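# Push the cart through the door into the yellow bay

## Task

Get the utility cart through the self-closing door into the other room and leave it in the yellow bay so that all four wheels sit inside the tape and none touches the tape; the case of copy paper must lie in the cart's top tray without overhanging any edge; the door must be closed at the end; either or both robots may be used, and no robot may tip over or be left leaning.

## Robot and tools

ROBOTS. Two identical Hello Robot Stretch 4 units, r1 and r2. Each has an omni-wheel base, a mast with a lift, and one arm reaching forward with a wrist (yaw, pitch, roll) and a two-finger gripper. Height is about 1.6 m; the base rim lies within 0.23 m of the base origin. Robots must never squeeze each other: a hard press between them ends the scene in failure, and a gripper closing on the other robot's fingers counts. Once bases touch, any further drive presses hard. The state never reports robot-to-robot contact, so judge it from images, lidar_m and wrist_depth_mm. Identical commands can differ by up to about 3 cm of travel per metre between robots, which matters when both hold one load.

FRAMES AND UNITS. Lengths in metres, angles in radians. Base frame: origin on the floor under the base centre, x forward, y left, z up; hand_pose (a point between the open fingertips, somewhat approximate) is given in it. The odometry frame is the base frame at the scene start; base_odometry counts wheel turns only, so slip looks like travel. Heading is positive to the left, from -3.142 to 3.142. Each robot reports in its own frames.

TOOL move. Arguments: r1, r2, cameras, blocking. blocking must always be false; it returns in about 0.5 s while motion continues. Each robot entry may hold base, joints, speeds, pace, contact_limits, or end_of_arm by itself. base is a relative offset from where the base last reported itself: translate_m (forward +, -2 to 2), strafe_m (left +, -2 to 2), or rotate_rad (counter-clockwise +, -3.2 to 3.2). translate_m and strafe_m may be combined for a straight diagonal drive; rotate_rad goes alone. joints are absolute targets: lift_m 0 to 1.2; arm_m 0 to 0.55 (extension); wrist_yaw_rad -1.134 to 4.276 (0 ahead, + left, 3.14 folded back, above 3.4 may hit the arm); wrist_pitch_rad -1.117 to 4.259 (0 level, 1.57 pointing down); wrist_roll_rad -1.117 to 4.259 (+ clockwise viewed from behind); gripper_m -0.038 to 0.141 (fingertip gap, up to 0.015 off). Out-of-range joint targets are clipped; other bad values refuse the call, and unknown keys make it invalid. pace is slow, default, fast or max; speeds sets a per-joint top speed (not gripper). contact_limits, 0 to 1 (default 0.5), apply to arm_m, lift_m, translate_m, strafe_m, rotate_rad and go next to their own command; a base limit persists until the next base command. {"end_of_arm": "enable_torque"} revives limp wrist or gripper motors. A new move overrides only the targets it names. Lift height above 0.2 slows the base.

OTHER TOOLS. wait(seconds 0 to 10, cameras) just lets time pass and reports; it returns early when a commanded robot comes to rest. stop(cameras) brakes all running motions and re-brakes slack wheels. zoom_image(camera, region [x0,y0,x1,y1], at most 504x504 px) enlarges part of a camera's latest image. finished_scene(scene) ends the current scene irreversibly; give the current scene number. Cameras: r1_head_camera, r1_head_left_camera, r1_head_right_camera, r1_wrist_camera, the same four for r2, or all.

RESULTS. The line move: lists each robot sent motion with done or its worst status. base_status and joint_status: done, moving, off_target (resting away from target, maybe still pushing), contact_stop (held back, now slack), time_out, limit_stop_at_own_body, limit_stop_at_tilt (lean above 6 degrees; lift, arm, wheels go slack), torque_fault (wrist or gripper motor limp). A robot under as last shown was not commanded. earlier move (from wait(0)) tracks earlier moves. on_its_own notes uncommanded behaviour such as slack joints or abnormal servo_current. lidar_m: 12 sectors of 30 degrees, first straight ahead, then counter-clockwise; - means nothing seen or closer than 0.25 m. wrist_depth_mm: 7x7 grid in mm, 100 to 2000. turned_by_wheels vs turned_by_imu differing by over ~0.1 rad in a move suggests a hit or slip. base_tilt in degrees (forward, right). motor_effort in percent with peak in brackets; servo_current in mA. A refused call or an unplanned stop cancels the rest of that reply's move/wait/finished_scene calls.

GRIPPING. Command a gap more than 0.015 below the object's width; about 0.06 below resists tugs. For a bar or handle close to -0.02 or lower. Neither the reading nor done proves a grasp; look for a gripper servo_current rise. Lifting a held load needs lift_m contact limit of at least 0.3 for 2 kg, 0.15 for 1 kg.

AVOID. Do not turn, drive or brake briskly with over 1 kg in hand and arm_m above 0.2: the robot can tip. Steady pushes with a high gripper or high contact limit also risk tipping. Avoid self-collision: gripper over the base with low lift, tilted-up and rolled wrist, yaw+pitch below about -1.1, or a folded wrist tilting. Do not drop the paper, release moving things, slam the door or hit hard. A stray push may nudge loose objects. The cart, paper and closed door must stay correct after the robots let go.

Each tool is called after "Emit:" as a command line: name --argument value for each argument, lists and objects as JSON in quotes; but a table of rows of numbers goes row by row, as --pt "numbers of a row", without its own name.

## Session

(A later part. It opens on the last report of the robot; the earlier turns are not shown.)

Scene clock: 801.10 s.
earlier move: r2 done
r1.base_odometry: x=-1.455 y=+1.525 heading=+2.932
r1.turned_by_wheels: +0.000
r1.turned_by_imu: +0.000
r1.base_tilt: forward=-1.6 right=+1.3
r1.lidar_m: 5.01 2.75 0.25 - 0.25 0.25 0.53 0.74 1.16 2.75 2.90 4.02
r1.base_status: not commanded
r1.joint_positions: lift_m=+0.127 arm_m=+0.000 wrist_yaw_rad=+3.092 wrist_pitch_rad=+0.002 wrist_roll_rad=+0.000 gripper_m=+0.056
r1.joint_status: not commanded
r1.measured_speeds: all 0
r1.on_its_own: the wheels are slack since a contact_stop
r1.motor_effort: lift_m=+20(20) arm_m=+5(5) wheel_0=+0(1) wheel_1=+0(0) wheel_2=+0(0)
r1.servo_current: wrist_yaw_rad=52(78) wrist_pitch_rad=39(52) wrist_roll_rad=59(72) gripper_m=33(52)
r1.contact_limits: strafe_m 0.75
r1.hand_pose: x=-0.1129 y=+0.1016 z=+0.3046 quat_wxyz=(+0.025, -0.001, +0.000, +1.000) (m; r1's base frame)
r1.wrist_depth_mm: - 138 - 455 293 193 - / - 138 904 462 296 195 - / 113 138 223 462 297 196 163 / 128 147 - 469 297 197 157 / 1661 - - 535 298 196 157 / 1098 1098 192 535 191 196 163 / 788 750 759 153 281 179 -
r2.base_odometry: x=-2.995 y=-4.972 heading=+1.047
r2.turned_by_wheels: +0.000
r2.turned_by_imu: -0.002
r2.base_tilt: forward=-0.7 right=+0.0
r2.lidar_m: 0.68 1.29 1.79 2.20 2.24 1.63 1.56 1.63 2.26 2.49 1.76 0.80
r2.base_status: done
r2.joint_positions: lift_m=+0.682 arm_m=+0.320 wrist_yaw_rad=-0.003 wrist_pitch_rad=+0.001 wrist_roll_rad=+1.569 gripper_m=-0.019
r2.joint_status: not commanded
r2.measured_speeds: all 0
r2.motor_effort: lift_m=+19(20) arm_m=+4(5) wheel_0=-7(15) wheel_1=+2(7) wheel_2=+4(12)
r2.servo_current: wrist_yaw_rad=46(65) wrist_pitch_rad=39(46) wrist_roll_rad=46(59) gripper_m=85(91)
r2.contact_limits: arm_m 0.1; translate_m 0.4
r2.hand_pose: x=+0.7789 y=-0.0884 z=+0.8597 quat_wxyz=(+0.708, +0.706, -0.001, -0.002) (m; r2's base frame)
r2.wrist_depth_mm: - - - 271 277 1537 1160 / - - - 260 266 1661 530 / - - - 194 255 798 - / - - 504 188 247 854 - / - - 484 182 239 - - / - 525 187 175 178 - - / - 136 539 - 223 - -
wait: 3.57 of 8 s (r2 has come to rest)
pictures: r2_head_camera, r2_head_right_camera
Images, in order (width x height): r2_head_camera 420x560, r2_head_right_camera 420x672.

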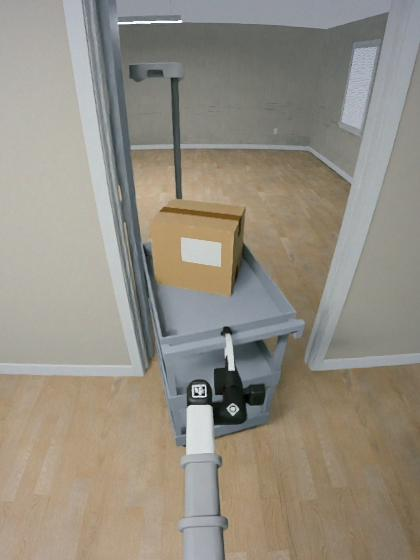

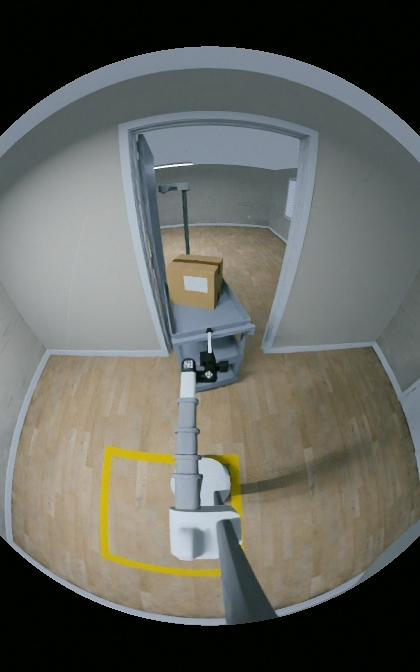

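Emit:
move --blocking false --r2 '{"base":{"translate_m":-0.45,"strafe_m":-0.03},"pace":"slow","contact_limits":{"translate_m":0.4}}' --cameras '[]'

Emit:
wait --seconds 8 --cameras '["r2_head_camera","r2_head_right_camera"]'

Scene clock: 810.33 s.
move: r2 moving
r1: as last shown
r1.lidar_m: 5.03 2.73 0.25 - 0.25 0.25 0.50 0.75 1.18 2.78 2.88 4.02
r1.on_its_own: the wheels are slack since a contact_stop
r1.servo_current: wrist_yaw_rad=59(65) wrist_pitch_rad=46(46) wrist_roll_rad=52(59) gripper_m=39(46)
r1.contact_limits: strafe_m 0.75
r1.wrist_depth_mm: - 138 - 459 293 193 - / - 138 931 462 297 195 - / 113 138 222 469 298 196 163 / 128 147 291 473 298 196 157 / 1661 - - 535 300 197 157 / 1160 1098 192 539 191 198 164 / 788 759 759 153 281 179 -
r2.base_odometry: x=-3.000 y=-4.983 heading=+1.048
r2.turned_by_wheels: +0.000
r2.turned_by_imu: +0.001
r2.base_tilt: forward=-0.6 right=+0.0
r2.lidar_m: 0.69 1.31 1.81 2.20 2.21 1.61 1.55 1.62 2.24 2.49 1.78 0.79
r2.base_status: translate_m moving; strafe_m moving
r2.joint_positions: lift_m=+0.682 arm_m=+0.320 wrist_yaw_rad=-0.001 wrist_pitch_rad=+0.001 wrist_roll_rad=+1.569 gripper_m=-0.019
r2.joint_status: not commanded
r2.measured_speeds: translate_m=-0.047 strafe_m=-0.002 rotate_rad=+0.007 lift_m=+0.000 arm_m=+0.000 wrist_yaw_rad=+0.020 wrist_pitch_rad=+0.000 wrist_roll_rad=+0.000
r2.motor_effort: lift_m=+19(19) arm_m=+4(5) wheel_0=-6(10) wheel_1=-7(8) wheel_2=+13(13)
r2.servo_current: wrist_yaw_rad=39(46) wrist_pitch_rad=39(46) wrist_roll_rad=46(59) gripper_m=78(85)
r2.contact_limits: arm_m 0.1; translate_m 0.4
r2.hand_pose: x=+0.7791 y=-0.0878 z=+0.8597 quat_wxyz=(+0.708, +0.706, +0.000, -0.001) (m; r2's base frame)
r2.wrist_depth_mm: - - - 265 271 1708 1182 / - - - 257 262 1708 496 / - - - 192 252 854 - / - - 484 187 245 842 - / - 504 492 181 238 - - / - 530 189 175 180 - - / - 136 554 - 225 - -
pictures: none
No camera images: "cameras" was empty.

Scene clock: 815.63 s.
earlier move: r2 done
r1.base_odometry: x=-1.455 y=+1.525 heading=+2.932
r1.turned_by_wheels: +0.000
r1.turned_by_imu: +0.000
r1.base_tilt: forward=-1.6 right=+1.3
r1.lidar_m: 5.02 2.76 0.25 - 0.25 0.25 0.49 1.20 1.18 2.76 2.92 4.02
r1.base_status: not commanded
r1.joint_positions: lift_m=+0.127 arm_m=+0.000 wrist_yaw_rad=+3.092 wrist_pitch_rad=+0.002 wrist_roll_rad=+0.000 gripper_m=+0.056
r1.joint_status: not commanded
r1.measured_speeds: all 0
r1.on_its_own: the wheels are slack since a contact_stop
r1.motor_effort: lift_m=+20(20) arm_m=+5(5) wheel_0=+0(1) wheel_1=+0(0) wheel_2=+0(0)
r1.servo_current: wrist_yaw_rad=59(72) wrist_pitch_rad=46(52) wrist_roll_rad=46(72) gripper_m=46(46)
r1.contact_limits: strafe_m 0.75
r1.hand_pose: x=-0.1129 y=+0.1016 z=+0.3046 quat_wxyz=(+0.025, -0.001, +0.000, +1.000) (m; r1's base frame)
r1.wrist_depth_mm: - 137 1366 462 294 194 - / - 138 - 459 294 195 - / 113 138 222 466 296 195 163 / 128 147 - 530 298 197 157 / 1921 1921 1708 535 300 197 157 / 1182 1182 193 539 191 197 163 / 854 759 750 153 279 179 -
r2.base_odometry: x=-3.193 y=-5.377 heading=+1.048
r2.turned_by_wheels: +0.000
r2.turned_by_imu: +0.004
r2.base_tilt: forward=-0.7 right=+0.0
r2.lidar_m: 0.68 1.76 2.33 2.24 1.57 1.16 1.11 1.17 1.64 2.48 2.37 0.79
r2.base_status: done
r2.joint_positions: lift_m=+0.682 arm_m=+0.320 wrist_yaw_rad=+0.003 wrist_pitch_rad=+0.001 wrist_roll_rad=+1.569 gripper_m=-0.019
r2.joint_status: not commanded
r2.measured_speeds: all 0
r2.motor_effort: lift_m=+19(20) arm_m=+4(5) wheel_0=+0(10) wheel_1=-3(8) wheel_2=+8(17)
r2.servo_current: wrist_yaw_rad=59(65) wrist_pitch_rad=39(52) wrist_roll_rad=39(65) gripper_m=85(91)
r2.contact_limits: arm_m 0.1; translate_m 0.4
r2.hand_pose: x=+0.7795 y=-0.0865 z=+0.8597 quat_wxyz=(+0.708, +0.706, +0.002, +0.001) (m; r2's base frame)
r2.wrist_depth_mm: - - - 279 287 1464 1060 / - - - 267 273 1661 504 / - - - 199 260 1863 - / - - 554 191 249 831 - / - - 484 182 240 - - / - 504 188 176 180 798 - / - - 521 - 223 - -
wait: 5.30 of 8 s (r2 has come to rest)
pictures: r2_head_camera, r2_head_right_camera
Images, in order (width x height): r2_head_camera 420x560, r2_head_right_camera 420x672.

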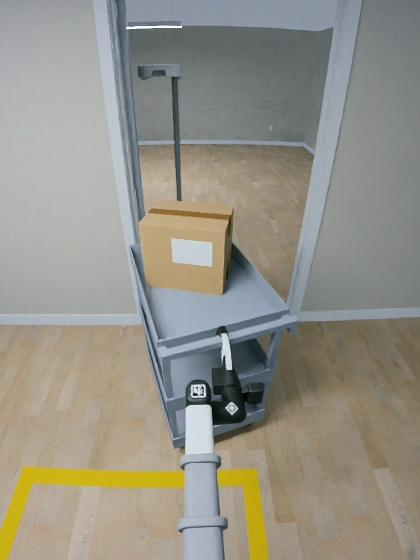

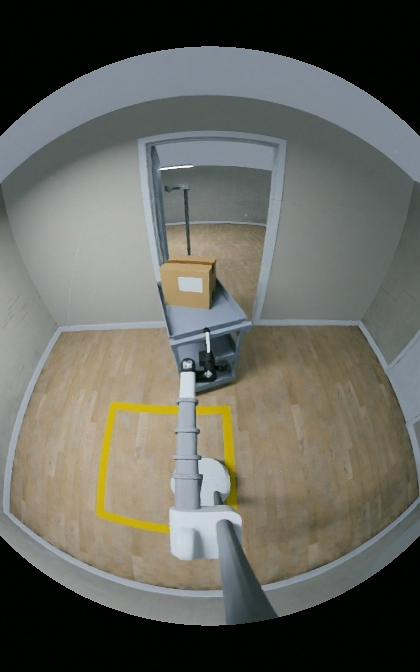

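Emit:
move --blocking false --r2 '{"joints":{"arm_m":0.05},"pace":"slow","contact_limits":{"arm_m":0.6}}' --cameras '[]'

Emit:
wait --seconds 5 --cameras '["r2_head_camera","r2_head_right_camera"]'

Scene clock: 830.10 s.
move: r2 moving
r1: as last shown
r1.base_tilt: forward=-1.6 right=+1.2
r1.lidar_m: 5.01 2.74 0.25 - 0.25 0.25 0.50 1.17 1.19 2.76 2.87 4.00
r1.on_its_own: the wheels are slack since a contact_stop
r1.motor_effort: lift_m=+20(20) arm_m=+5(5) wheel_0=+1(1) wheel_1=+0(0) wheel_2=+0(0)
r1.servo_current: wrist_yaw_rad=39(65) wrist_pitch_rad=46(52) wrist_roll_rad=39(65) gripper_m=39(46)
r1.contact_limits: strafe_m 0.75
r1.wrist_depth_mm: - 137 1366 462 291 194 - / - 138 - 462 297 196 - / 113 138 223 469 297 195 163 / 128 147 - 530 297 197 157 / 1863 1983 1661 530 301 197 157 / 1160 1182 194 544 191 197 163 / 842 759 759 153 281 178 -
r2.base_odometry: x=-3.193 y=-5.377 heading=+1.048
r2.turned_by_wheels: +0.000
r2.turned_by_imu: +0.000
r2.base_tilt: forward=-0.7 right=+0.1
r2.lidar_m: 0.67 1.74 2.35 2.23 1.58 1.14 1.10 1.15 1.63 2.44 2.36 0.78
r2.base_status: not commanded
r2.joint_positions: lift_m=+0.682 arm_m=+0.308 wrist_yaw_rad=+0.004 wrist_pitch_rad=+0.001 wrist_roll_rad=+1.569 gripper_m=-0.019
r2.joint_status: arm_m moving
r2.measured_speeds: translate_m=+0.000 strafe_m=+0.000 rotate_rad=+0.000 lift_m=+0.000 arm_m=-0.049 wrist_yaw_rad=+0.000 wrist_pitch_rad=+0.000 wrist_roll_rad=+0.000
r2.motor_effort: lift_m=+19(19) arm_m=-11(12) wheel_0=+0(1) wheel_1=-2(2) wheel_2=+8(9)
r2.servo_current: wrist_yaw_rad=46(52) wrist_pitch_rad=39(39) wrist_roll_rad=46(65) gripper_m=78(85)
r2.contact_limits: arm_m 0.6; translate_m 0.4
r2.hand_pose: x=+0.7672 y=-0.0864 z=+0.8597 quat_wxyz=(+0.708, +0.706, +0.002, +0.001) (m; r2's base frame)
r2.wrist_depth_mm: - - - 279 286 1499 1042 / - - - 266 273 1708 500 / - - - 199 259 1863 - / - - 559 191 249 831 - / - - 484 182 240 - - / - 508 189 176 180 809 - / - 136 521 - 225 - -
pictures: none
No camera images: "cameras" was empty.

Scene clock: 833.60 s.
earlier move: r2 done
r1.base_odometry: x=-1.455 y=+1.525 heading=+2.932
r1.turned_by_wheels: +0.000
r1.turned_by_imu: +0.000
r1.base_tilt: forward=-1.6 right=+1.3
r1.lidar_m: 5.02 2.75 0.25 - 0.25 0.25 0.50 1.27 1.16 2.77 2.90 4.04
r1.base_status: not commanded
r1.joint_positions: lift_m=+0.127 arm_m=+0.000 wrist_yaw_rad=+3.092 wrist_pitch_rad=+0.002 wrist_roll_rad=+0.000 gripper_m=+0.056
r1.joint_status: not commanded
r1.measured_speeds: all 0
r1.on_its_own: the wheels are slack since a contact_stop
r1.motor_effort: lift_m=+20(20) arm_m=+5(5) wheel_0=+0(1) wheel_1=+0(1) wheel_2=+0(0)
r1.servo_current: wrist_yaw_rad=52(72) wrist_pitch_rad=39(52) wrist_roll_rad=39(72) gripper_m=39(52)
r1.contact_limits: strafe_m 0.75
r1.hand_pose: x=-0.1129 y=+0.1016 z=+0.3046 quat_wxyz=(+0.025, -0.001, +0.000, +1.000) (m; r1's base frame)
r1.wrist_depth_mm: - 137 1708 517 291 195 - / - 138 238 466 293 195 - / 113 138 222 466 297 196 163 / 128 147 - 535 300 197 156 / 1863 - 1921 539 301 197 157 / 1182 1205 194 544 191 198 164 / 842 750 759 153 281 178 -
r2.base_odometry: x=-3.193 y=-5.377 heading=+1.048
r2.turned_by_wheels: +0.000
r2.turned_by_imu: +0.000
r2.base_tilt: forward=-0.7 right=+0.1
r2.lidar_m: 0.40 0.57 2.31 2.25 1.57 1.16 1.11 1.16 1.61 2.46 2.40 0.49
r2.base_status: not commanded
r2.joint_positions: lift_m=+0.682 arm_m=+0.050 wrist_yaw_rad=+0.004 wrist_pitch_rad=+0.001 wrist_roll_rad=+1.569 gripper_m=-0.019
r2.joint_status: all done
r2.measured_speeds: all 0
r2.motor_effort: lift_m=+19(20) arm_m=-8(14) wheel_0=+0(1) wheel_1=-2(3) wheel_2=+6(9)
r2.servo_current: wrist_yaw_rad=59(59) wrist_pitch_rad=46(52) wrist_roll_rad=46(65) gripper_m=85(91)
r2.contact_limits: arm_m 0.6; translate_m 0.4
r2.hand_pose: x=+0.5098 y=-0.0864 z=+0.8597 quat_wxyz=(+0.708, +0.706, +0.002, +0.001) (m; r2's base frame)
r2.wrist_depth_mm: - - - 227 303 320 1060 / - - - 215 282 1708 496 / - - - 204 267 1708 - / - - 621 193 253 842 - / - - 480 185 240 - - / 1430 496 186 175 179 798 - / - 136 517 - 223 - -
wait: 3.50 of 5 s (r2 has come to rest)
pictures: r2_head_camera, r2_head_right_camera
Images, in order (width x height): r2_head_camera 420x560, r2_head_right_camera 420x672.

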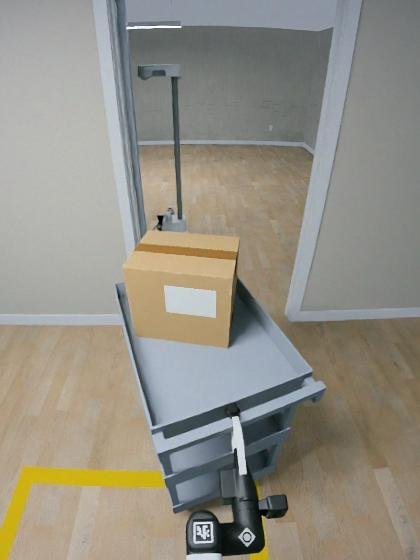

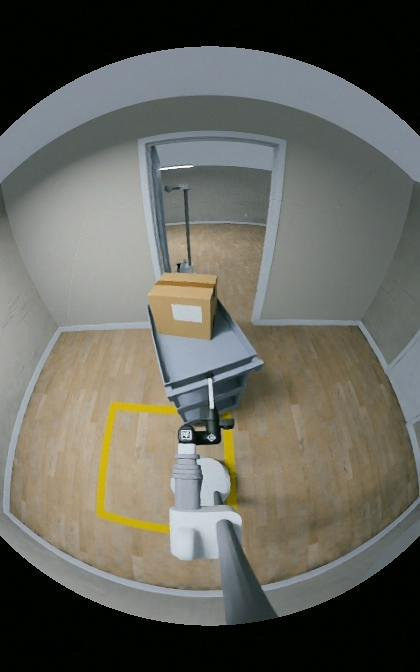

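Emit:
move --blocking false --r2 '{"base":{"translate_m":-0.62,"strafe_m":0.2},"pace":"slow","contact_limits":{"translate_m":0.4}}' --r1 '{"base":{"translate_m":1.0},"pace":"slow"}' --cameras '[]'

Emit:
wait --seconds 7 --cameras '["r2_head_camera","r2_head_right_camera","r2_head_left_camera","r1_head_left_camera"]'

Scene clock: 840.77 s.
move: r1 moving; r2 moving
r1.base_odometry: x=-1.467 y=+1.528 heading=+2.932
r1.turned_by_wheels: +0.000
r1.turned_by_imu: +0.000
r1.base_tilt: forward=-1.6 right=+1.3
r1.lidar_m: 5.01 2.75 0.25 - 0.25 0.25 0.52 1.27 1.18 2.76 2.85 4.02
r1.base_status: translate_m moving
r1.joint_positions: lift_m=+0.127 arm_m=+0.000 wrist_yaw_rad=+3.092 wrist_pitch_rad=+0.002 wrist_roll_rad=+0.000 gripper_m=+0.056
r1.joint_status: not commanded
r1.measured_speeds: translate_m=+0.049 strafe_m=-0.001 rotate_rad=+0.000 lift_m=+0.000 arm_m=+0.000 wrist_yaw_rad=+0.000 wrist_pitch_rad=+0.000 wrist_roll_rad=+0.000
r1.motor_effort: lift_m=+20(20) arm_m=+5(5) wheel_0=+2(4) wheel_1=+8(10) wheel_2=-5(6)
r1.servo_current: wrist_yaw_rad=46(59) wrist_pitch_rad=39(52) wrist_roll_rad=59(59) gripper_m=39(46)
r1.hand_pose: x=-0.1129 y=+0.1016 z=+0.3046 quat_wxyz=(+0.025, -0.001, +0.000, +1.000) (m; r1's base frame)
r1.wrist_depth_mm: - 137 - 521 291 194 - / - 138 237 466 297 196 - / 113 138 222 473 297 196 163 / 128 147 - 530 300 196 157 / 1921 - 1983 535 301 197 157 / 1182 1205 193 544 191 197 163 / 842 741 750 153 281 179 -
r2.base_odometry: x=-3.203 y=-5.385 heading=+1.047
r2.turned_by_wheels: +0.000
r2.turned_by_imu: +0.000
r2.base_tilt: forward=-0.6 right=+0.1
r2.lidar_m: 0.39 0.63 2.31 2.22 1.59 1.14 1.11 1.16 1.61 2.44 2.37 0.50
r2.base_status: translate_m moving; strafe_m moving
r2.joint_positions: lift_m=+0.682 arm_m=+0.050 wrist_yaw_rad=+0.003 wrist_pitch_rad=+0.001 wrist_roll_rad=+1.569 gripper_m=-0.019
r2.joint_status: not commanded
r2.measured_speeds: translate_m=-0.050 strafe_m=+0.016 rotate_rad=-0.004 lift_m=+0.000 arm_m=+0.000 wrist_yaw_rad=+0.000 wrist_pitch_rad=+0.000 wrist_roll_rad=+0.000
r2.motor_effort: lift_m=+19(19) arm_m=-7(8) wheel_0=-4(11) wheel_1=-6(6) wheel_2=+10(11)
r2.servo_current: wrist_yaw_rad=33(52) wrist_pitch_rad=46(46) wrist_roll_rad=46(59) gripper_m=85(85)
r2.contact_limits: arm_m 0.6; translate_m 0.4
r2.hand_pose: x=+0.5098 y=-0.0866 z=+0.8597 quat_wxyz=(+0.708, +0.706, +0.001, +0.001) (m; r2's base frame)
r2.wrist_depth_mm: - - - 229 301 320 1042 / - - - 214 283 1708 492 / - - - 204 268 1756 - / - - 621 193 253 831 - / - - 477 184 241 - - / 1499 492 187 175 180 - - / - - 512 - 223 - -
pictures: none
No camera images: "cameras" was empty.

Scene clock: 847.77 s.
earlier move: r1 moving; r2 moving
r1.base_odometry: x=-2.140 y=+1.671 heading=+2.932
r1.turned_by_wheels: +0.000
r1.turned_by_imu: +0.002
r1.base_tilt: forward=-1.6 right=+1.3
r1.lidar_m: 4.32 2.71 2.01 1.93 2.02 1.51 1.10 0.90 2.16 2.79 2.92 4.05
r1.base_status: translate_m moving
r1.joint_positions: lift_m=+0.127 arm_m=+0.000 wrist_yaw_rad=+3.092 wrist_pitch_rad=+0.002 wrist_roll_rad=+0.000 gripper_m=+0.056
r1.joint_status: not commanded
r1.measured_speeds: translate_m=+0.099 strafe_m=+0.000 rotate_rad=+0.000 lift_m=+0.000 arm_m=+0.000 wrist_yaw_rad=+0.000 wrist_pitch_rad=+0.000 wrist_roll_rad=+0.000
r1.motor_effort: lift_m=+20(20) arm_m=+5(5) wheel_0=+4(7) wheel_1=+4(12) wheel_2=-4(6)
r1.servo_current: wrist_yaw_rad=52(72) wrist_pitch_rad=39(52) wrist_roll_rad=46(72) gripper_m=33(52)
r1.hand_pose: x=-0.1129 y=+0.1016 z=+0.3046 quat_wxyz=(+0.025, -0.001, +0.000, +1.000) (m; r1's base frame)
r1.wrist_depth_mm: - 137 - - - - - / - 138 - - - - - / 114 138 206 - - - - / 132 148 250 - - - - / - - - 1576 - - - / - 1060 190 1160 187 1160 1118 / 854 750 750 798 798 778 809
r2.base_odometry: x=-3.676 y=-5.813 heading=+1.047
r2.turned_by_wheels: +0.000
r2.turned_by_imu: -0.003
r2.base_tilt: forward=-0.7 right=+0.1
r2.lidar_m: 0.43 2.42 2.15 1.92 0.73 0.52 0.49 0.50 0.71 2.05 2.81 0.47
r2.base_status: translate_m moving; strafe_m moving
r2.joint_positions: lift_m=+0.682 arm_m=+0.050 wrist_yaw_rad=-0.002 wrist_pitch_rad=+0.001 wrist_roll_rad=+1.569 gripper_m=-0.019
r2.joint_status: not commanded
r2.measured_speeds: all 0
r2.motor_effort: lift_m=+19(20) arm_m=-6(8) wheel_0=-6(13) wheel_1=-6(9) wheel_2=+3(11)
r2.servo_current: wrist_yaw_rad=59(59) wrist_pitch_rad=46(52) wrist_roll_rad=59(59) gripper_m=78(85)
r2.contact_limits: arm_m 0.6; translate_m 0.4
r2.hand_pose: x=+0.5093 y=-0.0880 z=+0.8597 quat_wxyz=(+0.708, +0.706, +0.000, -0.001) (m; r2's base frame)
r2.wrist_depth_mm: - - - 185 247 1708 1229 / - - - 182 242 1708 - / - - 574 180 240 842 - / - - 473 179 238 820 - / - - 512 177 236 778 - / - - 186 175 169 - - / - - - - - 1618 -
wait: 7.00 s; no rest
pictures: r1_head_left_camera, r2_head_camera, r2_head_left_camera, r2_head_right_camera
Images, in order (width x height): r1_head_left_camera 420x672, r2_head_camera 420x560, r2_head_left_camera 420x672, r2_head_right_camera 420x672.

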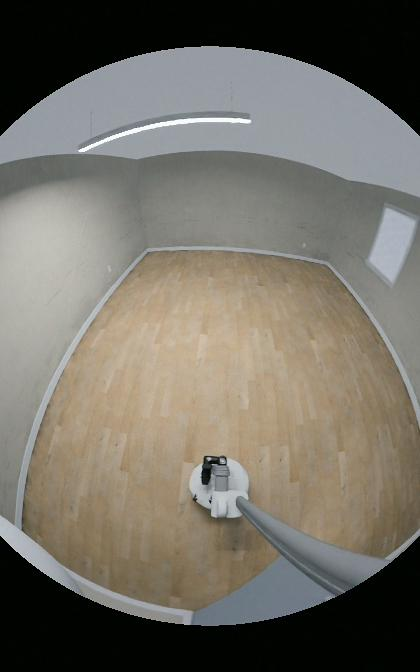

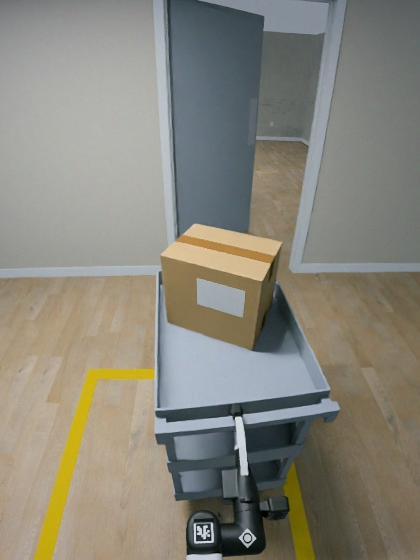

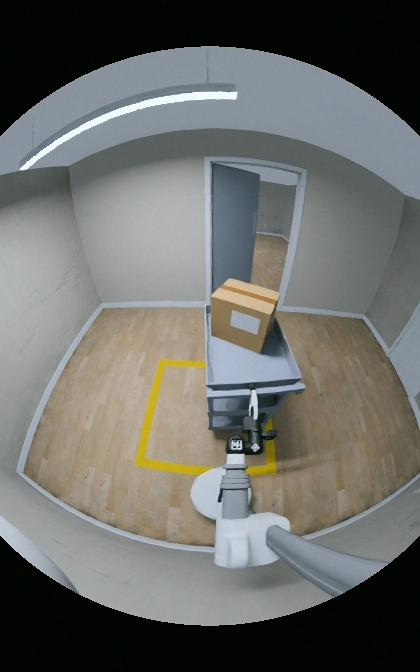

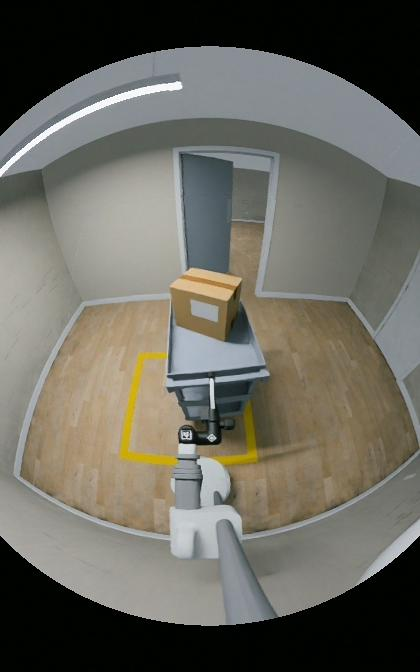

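Emit:
move --blocking false --r2 '{"base":{"translate_m":-0.14,"strafe_m":0.25},"pace":"slow","contact_limits":{"translate_m":0.4}}' --cameras '[]'

Emit:
wait --seconds 5 --cameras '["r2_head_camera","r2_head_right_camera","r2_head_left_camera"]'

Scene clock: 856.93 s.
earlier move: r1 done; r2 done
move: r2 moving
r1.base_odometry: x=-2.433 y=+1.733 heading=+2.932
r1.turned_by_wheels: +0.000
r1.turned_by_imu: -0.001
r1.base_tilt: forward=-1.6 right=+1.2
r1.lidar_m: 4.01 2.71 1.99 1.93 2.02 1.79 1.73 1.83 2.57 2.80 2.91 4.08
r1.base_status: done
r1.joint_positions: lift_m=+0.127 arm_m=+0.000 wrist_yaw_rad=+3.092 wrist_pitch_rad=+0.002 wrist_roll_rad=+0.000 gripper_m=+0.056
r1.joint_status: not commanded
r1.measured_speeds: all 0
r1.motor_effort: lift_m=+20(20) arm_m=+5(5) wheel_0=+3(4) wheel_1=+1(1) wheel_2=-3(3)
r1.servo_current: wrist_yaw_rad=52(59) wrist_pitch_rad=39(46) wrist_roll_rad=26(65) gripper_m=39(46)
r1.hand_pose: x=-0.1129 y=+0.1016 z=+0.3046 quat_wxyz=(+0.025, -0.001, +0.000, +1.000) (m; r1's base frame)
r1.wrist_depth_mm: - 137 - - - - - / - 138 - - - - - / 113 138 206 - - - - / 132 148 250 - - - - / 1661 - - 1661 - 1618 1808 / 1205 1229 195 1205 187 1182 1138 / 854 741 750 809 798 778 809
r2.base_odometry: x=-3.689 y=-5.813 heading=+1.047
r2.turned_by_wheels: +0.000
r2.turned_by_imu: +0.001
r2.base_tilt: forward=-0.7 right=+0.1
r2.lidar_m: 0.44 2.44 2.12 1.88 0.73 0.51 0.47 0.49 0.72 2.02 2.78 0.50
r2.base_status: translate_m moving; strafe_m moving
r2.joint_positions: lift_m=+0.682 arm_m=+0.050 wrist_yaw_rad=-0.003 wrist_pitch_rad=+0.001 wrist_roll_rad=+1.569 gripper_m=-0.019
r2.joint_status: not commanded
r2.measured_speeds: translate_m=-0.024 strafe_m=+0.042 rotate_rad=-0.003 lift_m=+0.000 arm_m=+0.000 wrist_yaw_rad=+0.000 wrist_pitch_rad=+0.000 wrist_roll_rad=+0.000
r2.motor_effort: lift_m=+19(19) arm_m=-6(7) wheel_0=-13(13) wheel_1=+5(7) wheel_2=+6(8)
r2.servo_current: wrist_yaw_rad=39(52) wrist_pitch_rad=46(46) wrist_roll_rad=39(59) gripper_m=78(85)
r2.contact_limits: arm_m 0.6; translate_m 0.4
r2.hand_pose: x=+0.5092 y=-0.0883 z=+0.8597 quat_wxyz=(+0.708, +0.706, -0.001, -0.002) (m; r2's base frame)
r2.wrist_depth_mm: - - - 183 244 1708 1182 / - - - 181 242 1863 - / - - 559 179 240 854 - / - - 473 178 237 842 - / - - 512 177 236 768 - / - - 187 175 169 - - / - - - - - 1708 -
pictures: none
No camera images: "cameras" was empty.

Scene clock: 860.57 s.
earlier move: r2 done
r1.base_odometry: x=-2.433 y=+1.733 heading=+2.932
r1.turned_by_wheels: +0.000
r1.turned_by_imu: +0.000
r1.base_tilt: forward=-1.6 right=+1.3
r1.lidar_m: 4.04 2.70 1.96 1.93 2.02 1.82 1.72 1.85 2.58 2.81 2.93 4.08
r1.base_status: done
r1.joint_positions: lift_m=+0.127 arm_m=+0.000 wrist_yaw_rad=+3.092 wrist_pitch_rad=+0.002 wrist_roll_rad=+0.000 gripper_m=+0.056
r1.joint_status: not commanded
r1.measured_speeds: all 0
r1.motor_effort: lift_m=+20(20) arm_m=+5(5) wheel_0=+3(4) wheel_1=+1(2) wheel_2=-3(3)
r1.servo_current: wrist_yaw_rad=52(65) wrist_pitch_rad=39(52) wrist_roll_rad=52(72) gripper_m=39(46)
r1.hand_pose: x=-0.1129 y=+0.1016 z=+0.3046 quat_wxyz=(+0.025, -0.001, +0.000, +1.000) (m; r1's base frame)
r1.wrist_depth_mm: - 138 - - - - - / - 137 - - - - - / 113 138 205 - - - - / 132 148 250 - - - - / 1661 - - 1661 - 1661 1808 / 1182 1182 194 1205 187 1160 1138 / 842 750 750 809 788 778 820
r2.base_odometry: x=-3.963 y=-5.809 heading=+1.047
r2.turned_by_wheels: +0.000
r2.turned_by_imu: -0.001
r2.base_tilt: forward=-0.7 right=+0.1
r2.lidar_m: 0.48 2.53 1.90 1.38 0.51 0.36 0.33 0.36 0.53 1.47 3.06 0.46
r2.base_status: done
r2.joint_positions: lift_m=+0.682 arm_m=+0.050 wrist_yaw_rad=-0.003 wrist_pitch_rad=+0.001 wrist_roll_rad=+1.569 gripper_m=-0.019
r2.joint_status: not commanded
r2.measured_speeds: all 0
r2.motor_effort: lift_m=+19(20) arm_m=-6(7) wheel_0=-6(15) wheel_1=+5(7) wheel_2=+3(8)
r2.servo_current: wrist_yaw_rad=46(65) wrist_pitch_rad=46(52) wrist_roll_rad=46(59) gripper_m=78(85)
r2.contact_limits: arm_m 0.6; translate_m 0.4
r2.hand_pose: x=+0.5092 y=-0.0884 z=+0.8597 quat_wxyz=(+0.708, +0.706, -0.001, -0.002) (m; r2's base frame)
r2.wrist_depth_mm: - - 500 135 189 - - / - 430 424 141 198 768 - / - 496 462 148 208 - - / - - 539 156 218 - - / - - - 166 229 1921 - / - - 187 174 169 1618 492 / - - - - - 1661 1205
wait: 3.63 of 5 s (r2 has come to rest)
pictures: r2_head_camera, r2_head_left_camera, r2_head_right_camera
Images, in order (width x height): r2_head_camera 420x560, r2_head_left_camera 420x672, r2_head_right_camera 420x672.

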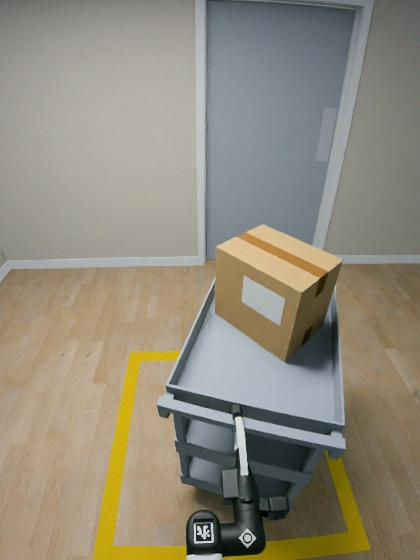

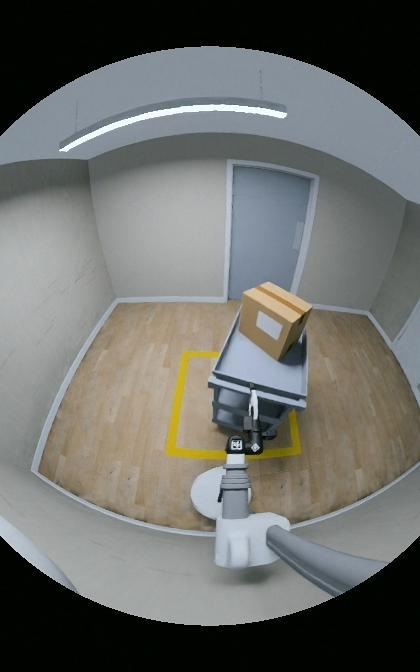

